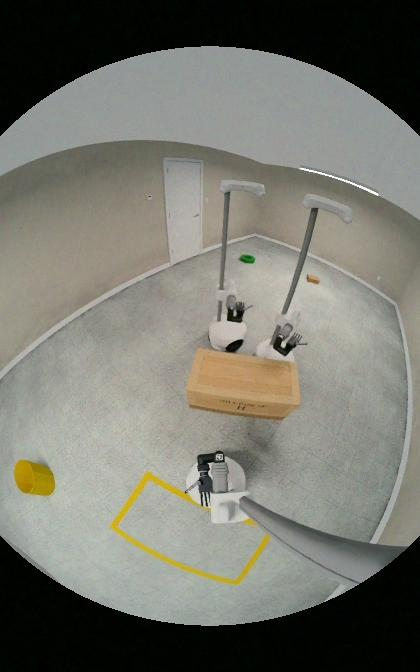

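Emit:
move(r2={"base": {"strafe_m": 0.15}, "pace": "default"})

Emit:
move(r2={"base": {"rotate_rad": -0.12}, "pace": "default"})

Emit:
move(r2={"base": {"translate_m": 0.42}, "pace": "slow", "contact_limits": {"translate_m": 1.0}}, cameras=["r2_head_left_camera", "r1_head_left_camera"])

Scene clock: 1231.27 s.
move: r2 done
r1, r3: as last shown
r1.lidar_m: 0.43 0.40 0.37 0.47 4.24 4.15 2.53 2.02 1.96 2.11 3.16 0.47
r1.middle_load_n: 0.5
r1.index_load_n: 0.0
r1.thumb_bend_load_n: -0.5
r1.servo_current: wrist_yaw_rad=52(72) wrist_pitch_rad=46(46) wrist_roll_rad=33(52)
r1.contact_limits: translate_m 1
r1.wrist_depth_mm: - 139 - - - - - / - 138 - - - - - / 124 139 253 - - - - / 138 176 - - - - - / - - - - - - - / - - 189 216 - - - / - - 108 - - - -
r2.base_odometry: x=-0.573 y=+1.257 heading=+0.470
r2.turned_by_wheels: +0.000
r2.turned_by_imu: -0.002
r2.base_tilt: forward=+0.7 right=-0.7
r2.lidar_m: 0.59 2.72 2.73 1.36 1.38 3.30 2.37 1.96 2.00 2.30 0.73 0.60
r2.base_status: done
r2.joint_positions: lift_m=+0.291 arm_m=+0.000 wrist_yaw_rad=+3.223 wrist_pitch_rad=+0.004 wrist_roll_rad=+0.000 hand_little=+1.000 hand_ring=+1.000 hand_middle=+1.000 hand_index=+1.000 hand_thumb_turn=+1.000 hand_thumb_bend=+1.000 hand_force_limit=+0.000 hand_speed=-0.800
r2.joint_status: not commanded
r2.measured_speeds: all 0
r2.hand_stopped_by: target,target,target,target,target,target
r2.little_load_n: 0.0
r2.ring_load_n: 0.0
r2.middle_load_n: 0.0
r2.index_load_n: 0.0
r2.thumb_bend_load_n: 0.0
r2.thumb_turn_load_n: 0.0
r2.motor_effort: lift_m=+24(24) arm_m=+3(4) wheel_0=+1(9) wheel_1=+0(9) wheel_2=+0(6)
r2.servo_current: wrist_yaw_rad=59(65) wrist_pitch_rad=39(52) wrist_roll_rad=33(46)
r2.hand_pose: x=-0.0597 y=+0.0997 z=+0.5285 quat_wxyz=(-0.519, -0.521, +0.480, +0.478) (m; r2's base frame)
r2.wrist_depth_mm: - - 136 - - - - / - - 135 - - - - / - - 137 253 - - - / 143 138 180 - - - - / 212 - - - - - - / 215 1499 132 188 - - - / 209 - - - - - -
r3.turned_by_imu: +0.001
r3.base_tilt: forward=-0.3 right=-0.2
r3.lidar_m: 0.25 0.25 0.25 2.13 2.26 3.07 2.30 3.65 0.49 0.35 0.40 0.29
r3.ring_load_n: 0.5
r3.thumb_bend_load_n: 0.5
r3.thumb_turn_load_n: 0.0
r3.servo_current: wrist_yaw_rad=33(52) wrist_pitch_rad=52(59) wrist_roll_rad=39(52)
r3.contact_limits: translate_m 1
r3.wrist_depth_mm: 143 220 - - - - - / 122 143 - - - - - / - 143 - - - - - / 131 161 - - - - - / 139 - - - - - - / - - - - - - - / - - - - - - -
pictures: none

Scene clock: 1232.07 s.
move: r2 done
r1, r3: as last shown
r1.turned_by_imu: +0.000
r1.base_tilt: forward=+0.5 right=+0.4
r1.lidar_m: 0.46 0.39 0.35 0.48 4.23 4.16 2.55 1.99 1.97 2.14 3.16 0.46
r1.middle_load_n: 0.0
r1.thumb_bend_load_n: 0.0
r1.servo_current: wrist_yaw_rad=46(59) wrist_pitch_rad=33(46) wrist_roll_rad=26(46)
r1.contact_limits: translate_m 1
r1.wrist_depth_mm: - 139 - - - - - / - 139 - - - - - / 124 139 253 - - - - / 138 176 - - - - - / - - - - - - - / - - 190 216 - - - / - - 108 - - - -
r2.base_odometry: x=-0.573 y=+1.257 heading=+0.350
r2.turned_by_wheels: -0.120
r2.turned_by_imu: -0.122
r2.base_tilt: forward=+0.6 right=-0.7
r2.lidar_m: 0.60 2.76 2.73 1.44 1.35 3.29 2.56 2.02 1.99 2.18 0.79 0.63
r2.base_status: done
r2.joint_positions: lift_m=+0.291 arm_m=+0.000 wrist_yaw_rad=+3.223 wrist_pitch_rad=+0.004 wrist_roll_rad=+0.000 hand_little=+1.000 hand_ring=+1.000 hand_middle=+1.000 hand_index=+1.000 hand_thumb_turn=+1.000 hand_thumb_bend=+1.000 hand_force_limit=+0.000 hand_speed=-0.800
r2.joint_status: not commanded
r2.measured_speeds: all 0
r2.hand_stopped_by: target,target,target,target,target,target
r2.little_load_n: 0.0
r2.ring_load_n: 0.0
r2.middle_load_n: 0.0
r2.index_load_n: 0.0
r2.thumb_bend_load_n: 0.0
r2.thumb_turn_load_n: 0.0
r2.motor_effort: lift_m=+24(24) arm_m=+4(4) wheel_0=-1(4) wheel_1=+0(4) wheel_2=+0(5)
r2.servo_current: wrist_yaw_rad=52(59) wrist_pitch_rad=39(52) wrist_roll_rad=39(46)
r2.hand_pose: x=-0.0597 y=+0.0997 z=+0.5285 quat_wxyz=(-0.519, -0.521, +0.480, +0.478) (m; r2's base frame)
r2.wrist_depth_mm: - - 136 - - - - / - - 135 - - - - / - - 137 254 - - - / 143 138 180 - - - - / 213 - - - - - - / 215 1499 132 187 - - - / 209 - - - - - -
r3.turned_by_imu: +0.000
r3.lidar_m: 0.25 0.25 0.25 2.15 2.26 3.08 2.37 3.67 0.48 0.34 0.37 0.32
r3.ring_load_n: 0.0
r3.thumb_bend_load_n: 0.0
r3.servo_current: wrist_yaw_rad=39(59) wrist_pitch_rad=52(59) wrist_roll_rad=39(46)
r3.contact_limits: translate_m 1
r3.wrist_depth_mm: 142 220 - - - - - / 121 143 - - - - - / - 143 - - - - - / 131 161 - - - - - / 139 - - - - - - / - - - - - - - / - - - - - - -
pictures: none

Scene clock: 1237.57 s.
move: r2 done
r1, r3: as last shown
r1.turned_by_imu: -0.002
r1.base_tilt: forward=+0.6 right=+0.4
r1.lidar_m: 0.45 0.39 0.37 0.48 4.24 4.17 2.55 1.99 1.97 2.13 3.16 0.47
r1.servo_current: wrist_yaw_rad=59(65) wrist_pitch_rad=39(52) wrist_roll_rad=39(59)
r1.contact_limits: translate_m 1
r1.wrist_depth_mm: - 139 - - - - - / - 139 - - - - - / 124 139 254 - - - - / 138 175 - - - - - / - - - - - - - / - - 190 217 - - - / - - 108 - - - -
r2.base_odometry: x=-0.179 y=+1.401 heading=+0.350
r2.turned_by_wheels: +0.000
r2.turned_by_imu: -0.002
r2.base_tilt: forward=+0.6 right=-0.7
r2.lidar_m: 0.25 0.25 2.47 2.69 1.53 3.64 2.88 2.28 2.24 0.63 0.28 0.25
r2.base_status: done
r2.joint_positions: lift_m=+0.291 arm_m=+0.000 wrist_yaw_rad=+3.223 wrist_pitch_rad=+0.004 wrist_roll_rad=+0.000 hand_little=+1.000 hand_ring=+1.000 hand_middle=+1.000 hand_index=+1.000 hand_thumb_turn=+1.000 hand_thumb_bend=+1.000 hand_force_limit=+0.000 hand_speed=-0.800
r2.joint_status: not commanded
r2.measured_speeds: all 0
r2.hand_stopped_by: target,target,target,target,target,target
r2.little_load_n: 0.0
r2.ring_load_n: 0.0
r2.middle_load_n: 0.0
r2.index_load_n: 0.0
r2.thumb_bend_load_n: 0.0
r2.thumb_turn_load_n: 0.0
r2.motor_effort: lift_m=+24(25) arm_m=+4(4) wheel_0=+0(5) wheel_1=+2(5) wheel_2=-2(10)
r2.servo_current: wrist_yaw_rad=33(65) wrist_pitch_rad=46(59) wrist_roll_rad=39(46)
r2.contact_limits: translate_m 1
r2.hand_pose: x=-0.0597 y=+0.0997 z=+0.5285 quat_wxyz=(-0.519, -0.521, +0.480, +0.478) (m; r2's base frame)
r2.wrist_depth_mm: - - 136 - - - - / - - 135 - - - - / - - 137 253 - - - / 143 138 180 - - - - / 212 - - - - - - / 215 1537 132 188 - - - / 209 - - - - - -
r3.turned_by_imu: +0.002
r3.lidar_m: 0.25 0.25 0.25 2.14 2.28 3.06 2.31 3.69 0.48 0.32 0.38 0.31
r3.servo_current: wrist_yaw_rad=26(59) wrist_pitch_rad=52(59) wrist_roll_rad=46(52)
r3.contact_limits: translate_m 1
r3.wrist_depth_mm: 142 220 - - - - - / 121 143 - - - - - / - 144 - - - - - / 131 161 - - - - - / 139 - - - - - - / - - - - - - - / - - - - - - -
pictures: r1_head_left_camera, r2_head_left_camera
Images, in order (width x height): r1_head_left_camera 420x672, r2_head_left_camera 420x672.

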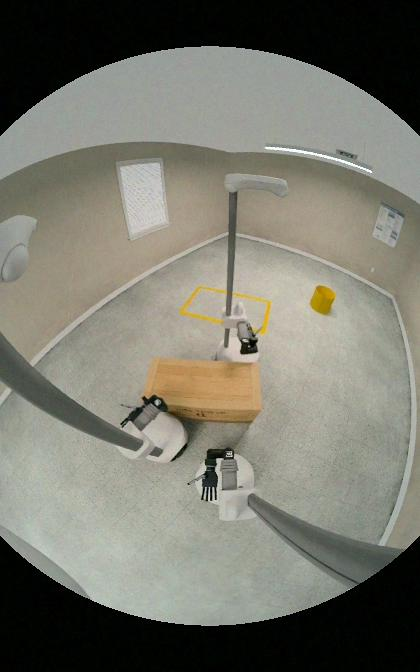

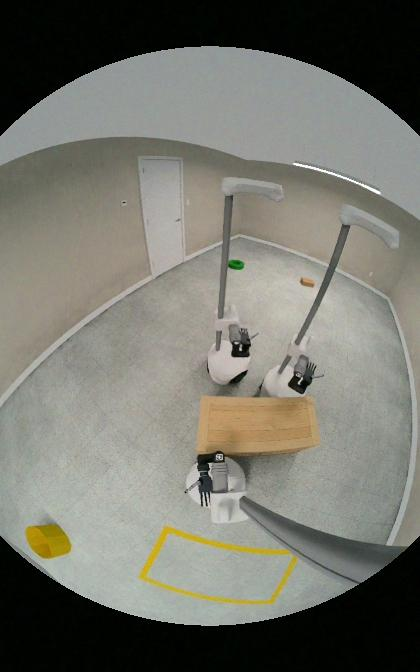

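Emit:
move(r1={"base": {"translate_m": -0.12}, "pace": "default"}, r2={"base": {"translate_m": 0.18}, "pace": "slow", "contact_limits": {"translate_m": 1.0}}, cameras=["r2_head_left_camera", "r1_head_left_camera"])

Scene clock: 1247.60 s.
move: r1 done; r2 done
r1.base_odometry: x=-1.328 y=-1.583 heading=+0.824
r1.turned_by_wheels: +0.000
r1.turned_by_imu: -0.002
r1.base_tilt: forward=+0.5 right=+0.3
r1.lidar_m: 0.38 0.44 0.43 3.04 4.15 4.07 2.43 1.96 1.88 2.05 3.06 0.41
r1.base_status: done
r1.joint_positions: lift_m=+0.300 arm_m=+0.000 wrist_yaw_rad=+3.101 wrist_pitch_rad=+0.004 wrist_roll_rad=+0.000 hand_little=+1.000 hand_ring=+1.000 hand_middle=+1.000 hand_index=+1.000 hand_thumb_turn=+1.000 hand_thumb_bend=+1.000 hand_force_limit=+0.000 hand_speed=-0.800
r1.joint_status: not commanded
r1.measured_speeds: all 0
r1.hand_stopped_by: target,target,target,target,target,target
r1.little_load_n: 0.0
r1.ring_load_n: 0.0
r1.middle_load_n: 0.0
r1.index_load_n: 0.0
r1.thumb_bend_load_n: 0.0
r1.thumb_turn_load_n: 0.0
r1.motor_effort: lift_m=+20(20) arm_m=-5(5) wheel_0=-3(7) wheel_1=-2(9) wheel_2=+0(9)
r1.servo_current: wrist_yaw_rad=52(72) wrist_pitch_rad=39(46) wrist_roll_rad=39(52)
r1.hand_pose: x=-0.0458 y=+0.1271 z=+0.5374 quat_wxyz=(-0.489, -0.491, +0.511, +0.509) (m; r1's base frame)
r1.wrist_depth_mm: - 138 - - - - - / - 138 - - - - - / - 139 228 - - - - / 137 167 - - - - - / - - - - - - - / - - 190 216 - - - / - - 108 - - - -
r2.base_odometry: x=-0.011 y=+1.463 heading=+0.350
r2.turned_by_wheels: +0.000
r2.turned_by_imu: +0.018
r2.base_tilt: forward=+0.7 right=-0.7
r2.lidar_m: 0.25 0.30 2.37 2.59 1.64 3.77 3.01 2.36 2.35 0.31 0.25 0.25
r2.base_status: done
r2.joint_positions: lift_m=+0.291 arm_m=+0.000 wrist_yaw_rad=+3.223 wrist_pitch_rad=+0.004 wrist_roll_rad=+0.000 hand_little=+1.000 hand_ring=+1.000 hand_middle=+1.000 hand_index=+1.000 hand_thumb_turn=+1.000 hand_thumb_bend=+1.000 hand_force_limit=+0.000 hand_speed=-0.800
r2.joint_status: not commanded
r2.measured_speeds: all 0
r2.hand_stopped_by: target,target,target,target,target,target
r2.little_load_n: 0.0
r2.ring_load_n: 0.0
r2.middle_load_n: 0.0
r2.index_load_n: 0.0
r2.thumb_bend_load_n: 0.0
r2.thumb_turn_load_n: 0.0
r2.motor_effort: lift_m=+24(24) arm_m=+4(4) wheel_0=+26(29) wheel_1=+3(13) wheel_2=-27(30)
r2.servo_current: wrist_yaw_rad=72(72) wrist_pitch_rad=46(52) wrist_roll_rad=20(46)
r2.contact_limits: translate_m 1
r2.hand_pose: x=-0.0597 y=+0.0997 z=+0.5285 quat_wxyz=(-0.519, -0.521, +0.480, +0.478) (m; r2's base frame)
r2.wrist_depth_mm: - - 136 - - - - / - - 135 - - - - / - - 136 253 - - - / 143 138 180 - - - - / 213 - - - - - - / 215 1499 132 188 - - - / 209 - - - - - -
r3: as last shown
r3.base_odometry: x=-0.300 y=+1.913 heading=+1.175
r3.turned_by_wheels: -0.003
r3.turned_by_imu: -0.001
r3.lidar_m: 0.25 0.25 0.25 2.17 2.26 3.06 2.33 3.68 0.43 0.43 0.39 0.25
r3.index_load_n: 0.5
r3.motor_effort: lift_m=+19(19) arm_m=+4(4) wheel_0=+2(15) wheel_1=+16(24) wheel_2=-28(29)
r3.servo_current: wrist_yaw_rad=33(59) wrist_pitch_rad=52(59) wrist_roll_rad=39(46)
r3.contact_limits: translate_m 1
r3.wrist_depth_mm: 142 220 - - - - - / 126 143 - - - - - / - 144 - - - - - / 131 161 - - - - - / 139 - - - - - - / - - - - - - - / - - - - - - -
pictures: r1_head_left_camera, r2_head_left_camera
Images, in order (width x height): r1_head_left_camera 420x672, r2_head_left_camera 420x672.

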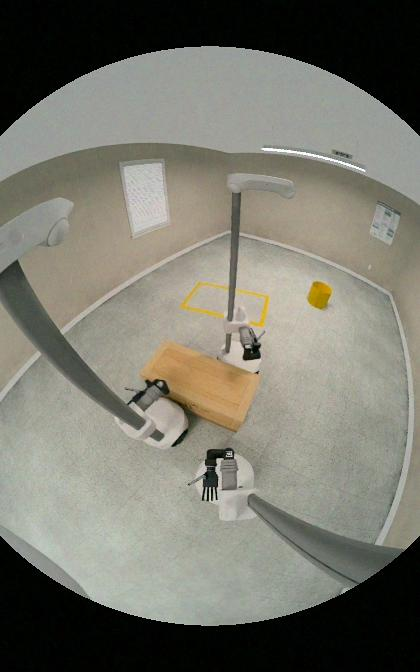

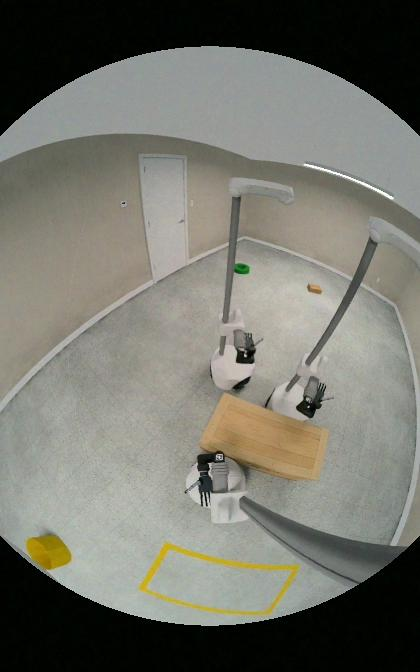

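Emit:
move(r1={"base": {"rotate_rad": -0.245}, "pace": "slow"}, r2={"base": {"translate_m": -0.15}, "pace": "slow", "contact_limits": {"translate_m": 1.0}}, r3={"base": {"translate_m": -0.074, "strafe_m": 0.143}, "pace": "slow", "contact_limits": {"translate_m": 1.0}})

Emit:
move(r1={"base": {"translate_m": 0.08}, "pace": "slow"}, r2={"base": {"strafe_m": 1.1}, "pace": "default"}, r3={"base": {"rotate_rad": 0.358}, "pace": "slow", "contact_limits": {"rotate_rad": 1.0}}, cameras=["r3_head_left_camera", "r1_head_left_camera"])

Scene clock: 1314.50 s.
move: r1 done; r2 done; r3 done
r1.base_odometry: x=-1.328 y=-1.583 heading=+0.580
r1.turned_by_wheels: -0.244
r1.turned_by_imu: -0.240
r1.base_tilt: forward=+0.6 right=+0.2
r1.lidar_m: 0.39 0.45 0.57 0.61 3.62 4.07 3.22 2.07 1.90 1.93 2.44 2.48
r1.base_status: done
r1.joint_positions: lift_m=+0.300 arm_m=+0.000 wrist_yaw_rad=+3.101 wrist_pitch_rad=+0.004 wrist_roll_rad=+0.000 hand_little=+1.000 hand_ring=+1.000 hand_middle=+1.000 hand_index=+1.000 hand_thumb_turn=+1.000 hand_thumb_bend=+1.000 hand_force_limit=+0.000 hand_speed=-0.800
r1.joint_status: not commanded
r1.measured_speeds: all 0
r1.hand_stopped_by: target,target,target,target,target,target
r1.little_load_n: 0.0
r1.ring_load_n: 0.0
r1.middle_load_n: 0.0
r1.index_load_n: 0.0
r1.thumb_bend_load_n: 0.0
r1.thumb_turn_load_n: 0.0
r1.motor_effort: lift_m=+20(20) arm_m=-4(5) wheel_0=+3(5) wheel_1=+1(6) wheel_2=+2(6)
r1.servo_current: wrist_yaw_rad=59(72) wrist_pitch_rad=39(52) wrist_roll_rad=26(52)
r1.hand_pose: x=-0.0458 y=+0.1271 z=+0.5374 quat_wxyz=(-0.489, -0.491, +0.511, +0.509) (m; r1's base frame)
r1.wrist_depth_mm: - 138 - - - - - / - 138 - - - - - / - 139 229 - - - - / 137 163 - - - - - / - - - - - - - / - - 190 216 - - - / - - 108 - - - -
r2.base_odometry: x=-0.152 y=+1.412 heading=+0.350
r2.turned_by_wheels: +0.000
r2.turned_by_imu: -0.001
r2.base_tilt: forward=+0.7 right=-0.7
r2.lidar_m: 0.33 2.48 2.45 2.69 1.55 3.63 2.87 2.29 2.26 0.51 0.35 0.32
r2.base_status: done
r2.joint_positions: lift_m=+0.291 arm_m=+0.000 wrist_yaw_rad=+3.223 wrist_pitch_rad=+0.004 wrist_roll_rad=+0.000 hand_little=+1.000 hand_ring=+1.000 hand_middle=+1.000 hand_index=+1.000 hand_thumb_turn=+1.000 hand_thumb_bend=+1.000 hand_force_limit=+0.000 hand_speed=-0.800
r2.joint_status: not commanded
r2.measured_speeds: all 0
r2.hand_stopped_by: target,target,target,target,target,target
r2.little_load_n: 0.0
r2.ring_load_n: 0.0
r2.middle_load_n: 0.0
r2.index_load_n: 0.0
r2.thumb_bend_load_n: 0.0
r2.thumb_turn_load_n: 0.0
r2.motor_effort: lift_m=+24(24) arm_m=+4(4) wheel_0=-2(26) wheel_1=-1(5) wheel_2=+1(26)
r2.servo_current: wrist_yaw_rad=20(72) wrist_pitch_rad=46(52) wrist_roll_rad=39(52)
r2.contact_limits: translate_m 1
r2.hand_pose: x=-0.0597 y=+0.0997 z=+0.5285 quat_wxyz=(-0.519, -0.521, +0.480, +0.478) (m; r2's base frame)
r2.wrist_depth_mm: - - 136 - - - - / - - 135 - - - - / - - 137 253 - - - / 143 138 180 - - - - / 212 - - - - - - / 215 1499 132 188 - - - / 209 - - - - - -
r3.base_odometry: x=-0.460 y=+1.899 heading=+1.175
r3.turned_by_wheels: +0.000
r3.turned_by_imu: +0.001
r3.base_tilt: forward=-0.3 right=-0.2
r3.lidar_m: 0.25 0.25 2.11 2.00 2.12 2.90 2.31 3.87 2.80 0.52 0.48 0.29
r3.base_status: done
r3.joint_positions: lift_m=+0.300 arm_m=+0.000 wrist_yaw_rad=+3.110 wrist_pitch_rad=+0.003 wrist_roll_rad=+0.000 hand_little=+1.000 hand_ring=+1.000 hand_middle=+1.000 hand_index=+1.000 hand_thumb_turn=+1.000 hand_thumb_bend=+1.000 hand_force_limit=+0.000 hand_speed=-0.800
r3.joint_status: not commanded
r3.measured_speeds: all 0
r3.hand_stopped_by: target,target,target,target,target,target
r3.little_load_n: 0.0
r3.ring_load_n: 0.0
r3.middle_load_n: 0.5
r3.index_load_n: 0.0
r3.thumb_bend_load_n: 0.0
r3.thumb_turn_load_n: 0.0
r3.motor_effort: lift_m=+19(19) arm_m=+4(4) wheel_0=-2(12) wheel_1=+4(21) wheel_2=+1(28)
r3.servo_current: wrist_yaw_rad=39(59) wrist_pitch_rad=52(59) wrist_roll_rad=39(52)
r3.contact_limits: translate_m 1
r3.hand_pose: x=-0.0470 y=+0.1251 z=+0.5377 quat_wxyz=(-0.491, -0.493, +0.509, +0.507) (m; r3's base frame)
r3.wrist_depth_mm: 142 220 - - - - - / 126 143 - - - - - / - 144 - - - - - / 131 161 - - - - - / 139 - - - - - - / - - - - - - - / - - - - - - -
pictures: none

Scene clock: 1319.50 s.
move: r1 done; r2 done; r3 done
r1.base_odometry: x=-1.261 y=-1.539 heading=+0.580
r1.turned_by_wheels: +0.000
r1.turned_by_imu: -0.002
r1.base_tilt: forward=+0.5 right=+0.3
r1.lidar_m: 0.31 0.35 0.57 0.56 3.52 4.11 3.34 2.09 1.94 1.95 2.45 1.45
r1.base_status: done
r1.joint_positions: lift_m=+0.300 arm_m=+0.000 wrist_yaw_rad=+3.101 wrist_pitch_rad=+0.004 wrist_roll_rad=+0.000 hand_little=+1.000 hand_ring=+1.000 hand_middle=+1.000 hand_index=+1.000 hand_thumb_turn=+1.000 hand_thumb_bend=+1.000 hand_force_limit=+0.000 hand_speed=-0.800
r1.joint_status: not commanded
r1.measured_speeds: all 0
r1.hand_stopped_by: target,target,target,target,target,target
r1.little_load_n: 0.0
r1.ring_load_n: 0.0
r1.middle_load_n: 0.0
r1.index_load_n: 0.0
r1.thumb_bend_load_n: 0.0
r1.thumb_turn_load_n: 0.0
r1.motor_effort: lift_m=+20(20) arm_m=-4(5) wheel_0=+3(7) wheel_1=+2(9) wheel_2=-2(6)
r1.servo_current: wrist_yaw_rad=46(65) wrist_pitch_rad=52(52) wrist_roll_rad=46(52)
r1.hand_pose: x=-0.0458 y=+0.1271 z=+0.5374 quat_wxyz=(-0.489, -0.491, +0.511, +0.509) (m; r1's base frame)
r1.wrist_depth_mm: - 138 - - - - - / - 138 - - - - - / 121 139 237 - - - - / 138 168 - - - - - / - - - - - - - / - - 189 216 - - - / - - 108 - - - -
r2.base_odometry: x=-0.530 y=+2.445 heading=+0.350
r2.turned_by_wheels: +0.000
r2.turned_by_imu: -0.005
r2.base_tilt: forward=+0.7 right=-0.7
r2.lidar_m: 2.03 1.59 1.58 1.75 2.67 0.81 0.89 3.14 3.10 1.25 1.07 1.50
r2.base_status: done
r2.joint_positions: lift_m=+0.291 arm_m=+0.000 wrist_yaw_rad=+3.223 wrist_pitch_rad=+0.004 wrist_roll_rad=+0.000 hand_little=+1.000 hand_ring=+1.000 hand_middle=+1.000 hand_index=+1.000 hand_thumb_turn=+1.000 hand_thumb_bend=+1.000 hand_force_limit=+0.000 hand_speed=-0.800
r2.joint_status: not commanded
r2.measured_speeds: all 0
r2.hand_stopped_by: target,target,target,target,target,target
r2.little_load_n: 0.0
r2.ring_load_n: 0.0
r2.middle_load_n: 0.0
r2.index_load_n: 0.0
r2.thumb_bend_load_n: 0.0
r2.thumb_turn_load_n: 0.0
r2.motor_effort: lift_m=+24(24) arm_m=+3(4) wheel_0=+1(9) wheel_1=+0(10) wheel_2=-1(5)
r2.servo_current: wrist_yaw_rad=46(65) wrist_pitch_rad=46(52) wrist_roll_rad=33(52)
r2.hand_pose: x=-0.0597 y=+0.0997 z=+0.5285 quat_wxyz=(-0.519, -0.521, +0.480, +0.478) (m; r2's base frame)
r2.wrist_depth_mm: - - 137 - - - - / - - 136 - - - - / - - 137 257 - - - / 143 138 181 - - - - / 213 - - - - - - / 216 1499 132 189 1182 - - / 200 - - - - - -
r3.base_odometry: x=-0.460 y=+1.899 heading=+1.533
r3.turned_by_wheels: +0.358
r3.turned_by_imu: +0.352
r3.base_tilt: forward=-0.3 right=-0.1
r3.lidar_m: 0.25 2.26 2.01 2.01 2.46 4.04 4.03 2.98 0.54 0.53 0.31 0.25
r3.base_status: done
r3.joint_positions: lift_m=+0.300 arm_m=+0.000 wrist_yaw_rad=+3.110 wrist_pitch_rad=+0.003 wrist_roll_rad=+0.000 hand_little=+1.000 hand_ring=+1.000 hand_middle=+1.000 hand_index=+1.000 hand_thumb_turn=+1.000 hand_thumb_bend=+1.000 hand_force_limit=+0.000 hand_speed=-0.800
r3.joint_status: not commanded
r3.measured_speeds: all 0
r3.hand_stopped_by: target,target,target,target,target,target
r3.little_load_n: 0.0
r3.ring_load_n: 0.0
r3.middle_load_n: -0.5
r3.index_load_n: 0.0
r3.thumb_bend_load_n: 0.0
r3.thumb_turn_load_n: 0.0
r3.motor_effort: lift_m=+19(19) arm_m=+4(4) wheel_0=-3(5) wheel_1=-3(8) wheel_2=+0(6)
r3.servo_current: wrist_yaw_rad=39(59) wrist_pitch_rad=52(59) wrist_roll_rad=46(46)
r3.contact_limits: rotate_rad 1
r3.hand_pose: x=-0.0470 y=+0.1251 z=+0.5377 quat_wxyz=(-0.491, -0.493, +0.509, +0.507) (m; r3's base frame)
r3.wrist_depth_mm: 142 220 - - - - - / 120 143 - - - - - / 112 144 - - - - - / 132 161 - - - - - / 139 - - - - - - / - - - - - - - / - - - - - - -
pictures: r1_head_left_camera, r3_head_left_camera
Images, in order (width x height): r1_head_left_camera 420x672, r3_head_left_camera 420x672.

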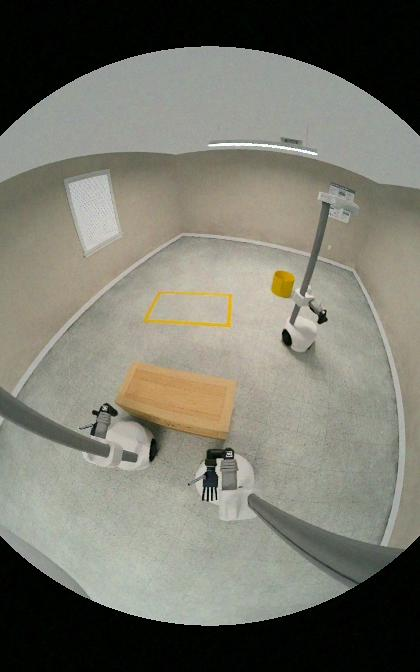

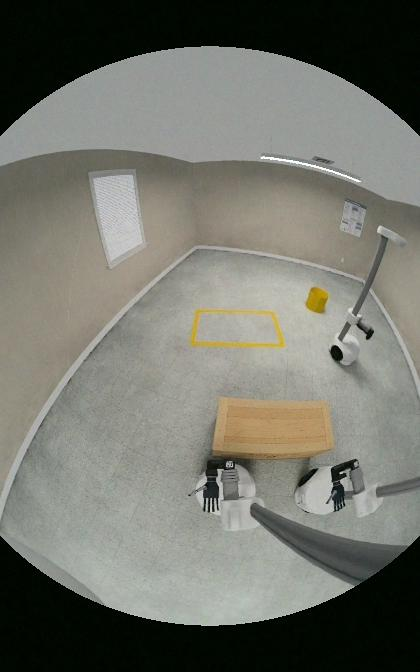

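Emit:
move(r1={"base": {"strafe_m": 0.2}, "pace": "slow"})

Emit:
move(r1={"base": {"rotate_rad": -0.05}, "pace": "slow"}, cameras=["r1_head_left_camera", "r3_head_left_camera"])

Scene clock: 1379.60 s.
move: r1 done
r1.base_odometry: x=-1.370 y=-1.372 heading=+0.580
r1.turned_by_wheels: +0.000
r1.turned_by_imu: -0.001
r1.base_tilt: forward=+0.7 right=+0.3
r1.lidar_m: 0.33 0.39 0.35 0.36 3.33 4.05 3.62 2.29 2.11 2.14 1.65 0.33
r1.base_status: done
r1.joint_positions: lift_m=+0.300 arm_m=+0.000 wrist_yaw_rad=+3.101 wrist_pitch_rad=+0.004 wrist_roll_rad=+0.000 hand_little=+1.000 hand_ring=+1.000 hand_middle=+1.000 hand_index=+1.000 hand_thumb_turn=+1.000 hand_thumb_bend=+1.000 hand_force_limit=+0.000 hand_speed=-0.800
r1.joint_status: not commanded
r1.measured_speeds: all 0
r1.hand_stopped_by: target,target,target,target,target,target
r1.little_load_n: 0.0
r1.ring_load_n: 0.0
r1.middle_load_n: 0.0
r1.index_load_n: 0.0
r1.thumb_bend_load_n: 0.0
r1.thumb_turn_load_n: 0.5
r1.motor_effort: lift_m=+20(20) arm_m=-4(5) wheel_0=-2(8) wheel_1=+2(9) wheel_2=+0(2)
r1.servo_current: wrist_yaw_rad=52(72) wrist_pitch_rad=39(52) wrist_roll_rad=39(52)
r1.hand_pose: x=-0.0458 y=+0.1271 z=+0.5374 quat_wxyz=(-0.489, -0.491, +0.511, +0.509) (m; r1's base frame)
r1.wrist_depth_mm: - 138 - - - - - / - 138 - - - - - / 119 139 242 - - - - / 138 165 - - - - - / - - - - - - - / - - 190 216 - - - / - - 108 - - - -
r2, r3: as last shown
r2.turned_by_imu: -0.002
r2.lidar_m: 2.01 1.60 1.58 1.73 2.67 0.82 0.88 3.11 3.08 1.26 1.07 4.18
r2.motor_effort: lift_m=+24(25) arm_m=+3(4) wheel_0=+1(1) wheel_1=-1(1) wheel_2=-1(1)
r2.servo_current: wrist_yaw_rad=39(78) wrist_pitch_rad=39(59) wrist_roll_rad=33(52)
r2.wrist_depth_mm: - - 137 - - - - / - - 135 - - - - / - - 137 257 - - - / 143 138 181 - - - - / 213 - - - - - - / 215 1499 132 189 1160 - - / 200 - - - - - -
r3.turned_by_wheels: +0.000
r3.turned_by_imu: +0.002
r3.base_tilt: forward=-0.2 right=-0.1
r3.lidar_m: 0.25 2.24 2.01 2.02 2.51 4.04 4.11 2.98 0.34 0.36 0.31 0.25
r3.middle_load_n: 0.0
r3.motor_effort: lift_m=+19(19) arm_m=+4(4) wheel_0=-3(3) wheel_1=-3(4) wheel_2=+0(0)
r3.servo_current: wrist_yaw_rad=26(52) wrist_pitch_rad=52(59) wrist_roll_rad=46(46)
r3.contact_limits: rotate_rad 1
r3.wrist_depth_mm: 142 220 - - - - - / 120 143 - - - - - / 112 144 - - - - - / 132 162 - - - - - / 140 - - - - - - / - - - - - - - / - - - - - - -
pictures: none

Scene clock: 1380.33 s.
move: r1 done
r1.base_odometry: x=-1.371 y=-1.372 heading=+0.530
r1.turned_by_wheels: -0.050
r1.turned_by_imu: -0.049
r1.base_tilt: forward=+0.6 right=+0.2
r1.lidar_m: 0.31 0.38 0.35 0.36 3.17 4.07 3.81 2.35 2.13 2.14 2.60 0.34
r1.base_status: done
r1.joint_positions: lift_m=+0.300 arm_m=+0.000 wrist_yaw_rad=+3.101 wrist_pitch_rad=+0.004 wrist_roll_rad=+0.000 hand_little=+1.000 hand_ring=+1.000 hand_middle=+1.000 hand_index=+1.000 hand_thumb_turn=+1.000 hand_thumb_bend=+1.000 hand_force_limit=+0.000 hand_speed=-0.800
r1.joint_status: not commanded
r1.measured_speeds: all 0
r1.hand_stopped_by: target,target,target,target,target,target
r1.little_load_n: 0.0
r1.ring_load_n: 0.0
r1.middle_load_n: 0.0
r1.index_load_n: 0.0
r1.thumb_bend_load_n: 0.0
r1.thumb_turn_load_n: 0.0
r1.motor_effort: lift_m=+20(20) arm_m=-5(5) wheel_0=+2(5) wheel_1=+1(7) wheel_2=+1(5)
r1.servo_current: wrist_yaw_rad=46(72) wrist_pitch_rad=46(46) wrist_roll_rad=33(46)
r1.hand_pose: x=-0.0458 y=+0.1271 z=+0.5374 quat_wxyz=(-0.489, -0.491, +0.511, +0.509) (m; r1's base frame)
r1.wrist_depth_mm: - 138 - - - - - / - 138 - - - - - / 122 139 242 - - - - / 137 170 - - - - - / - - - - - - - / - - 189 216 - - - / - - 108 - - - -
r2, r3: as last shown
r2.turned_by_imu: +0.000
r2.base_tilt: forward=+0.6 right=-0.7
r2.lidar_m: 2.04 1.61 1.59 1.73 2.66 0.81 0.91 3.15 3.11 1.24 1.05 4.19
r2.motor_effort: lift_m=+24(25) arm_m=+3(4) wheel_0=+1(1) wheel_1=-1(1) wheel_2=+0(1)
r2.servo_current: wrist_yaw_rad=39(72) wrist_pitch_rad=52(59) wrist_roll_rad=39(39)
r2.wrist_depth_mm: - - 136 - - - - / - - 136 - - - - / - - 137 257 - - - / 143 138 181 - - - - / 213 - - - - - - / 216 1499 132 188 1160 - - / 200 - - - - - -
r3.turned_by_imu: +0.000
r3.base_tilt: forward=-0.4 right=-0.2
r3.lidar_m: 0.25 2.27 2.00 2.01 2.50 4.03 4.06 2.92 0.35 0.36 0.30 0.26
r3.servo_current: wrist_yaw_rad=39(59) wrist_pitch_rad=52(59) wrist_roll_rad=46(46)
r3.contact_limits: rotate_rad 1
r3.wrist_depth_mm: 142 220 - - - - - / 120 143 - - - - - / 112 144 - - - - - / 131 162 - - - - - / 139 - - - - - - / - - - - - - - / - - - - - - -
pictures: r1_head_left_camera, r3_head_left_camera
Images, in order (width x height): r1_head_left_camera 420x672, r3_head_left_camera 420x672.

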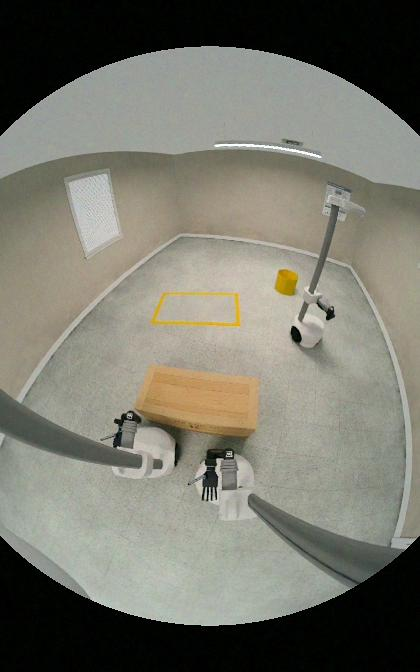

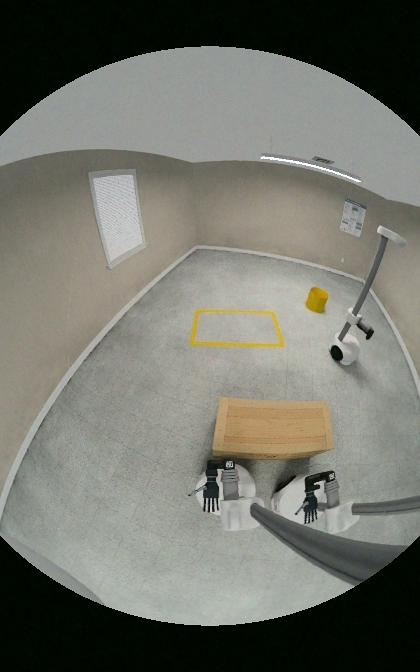

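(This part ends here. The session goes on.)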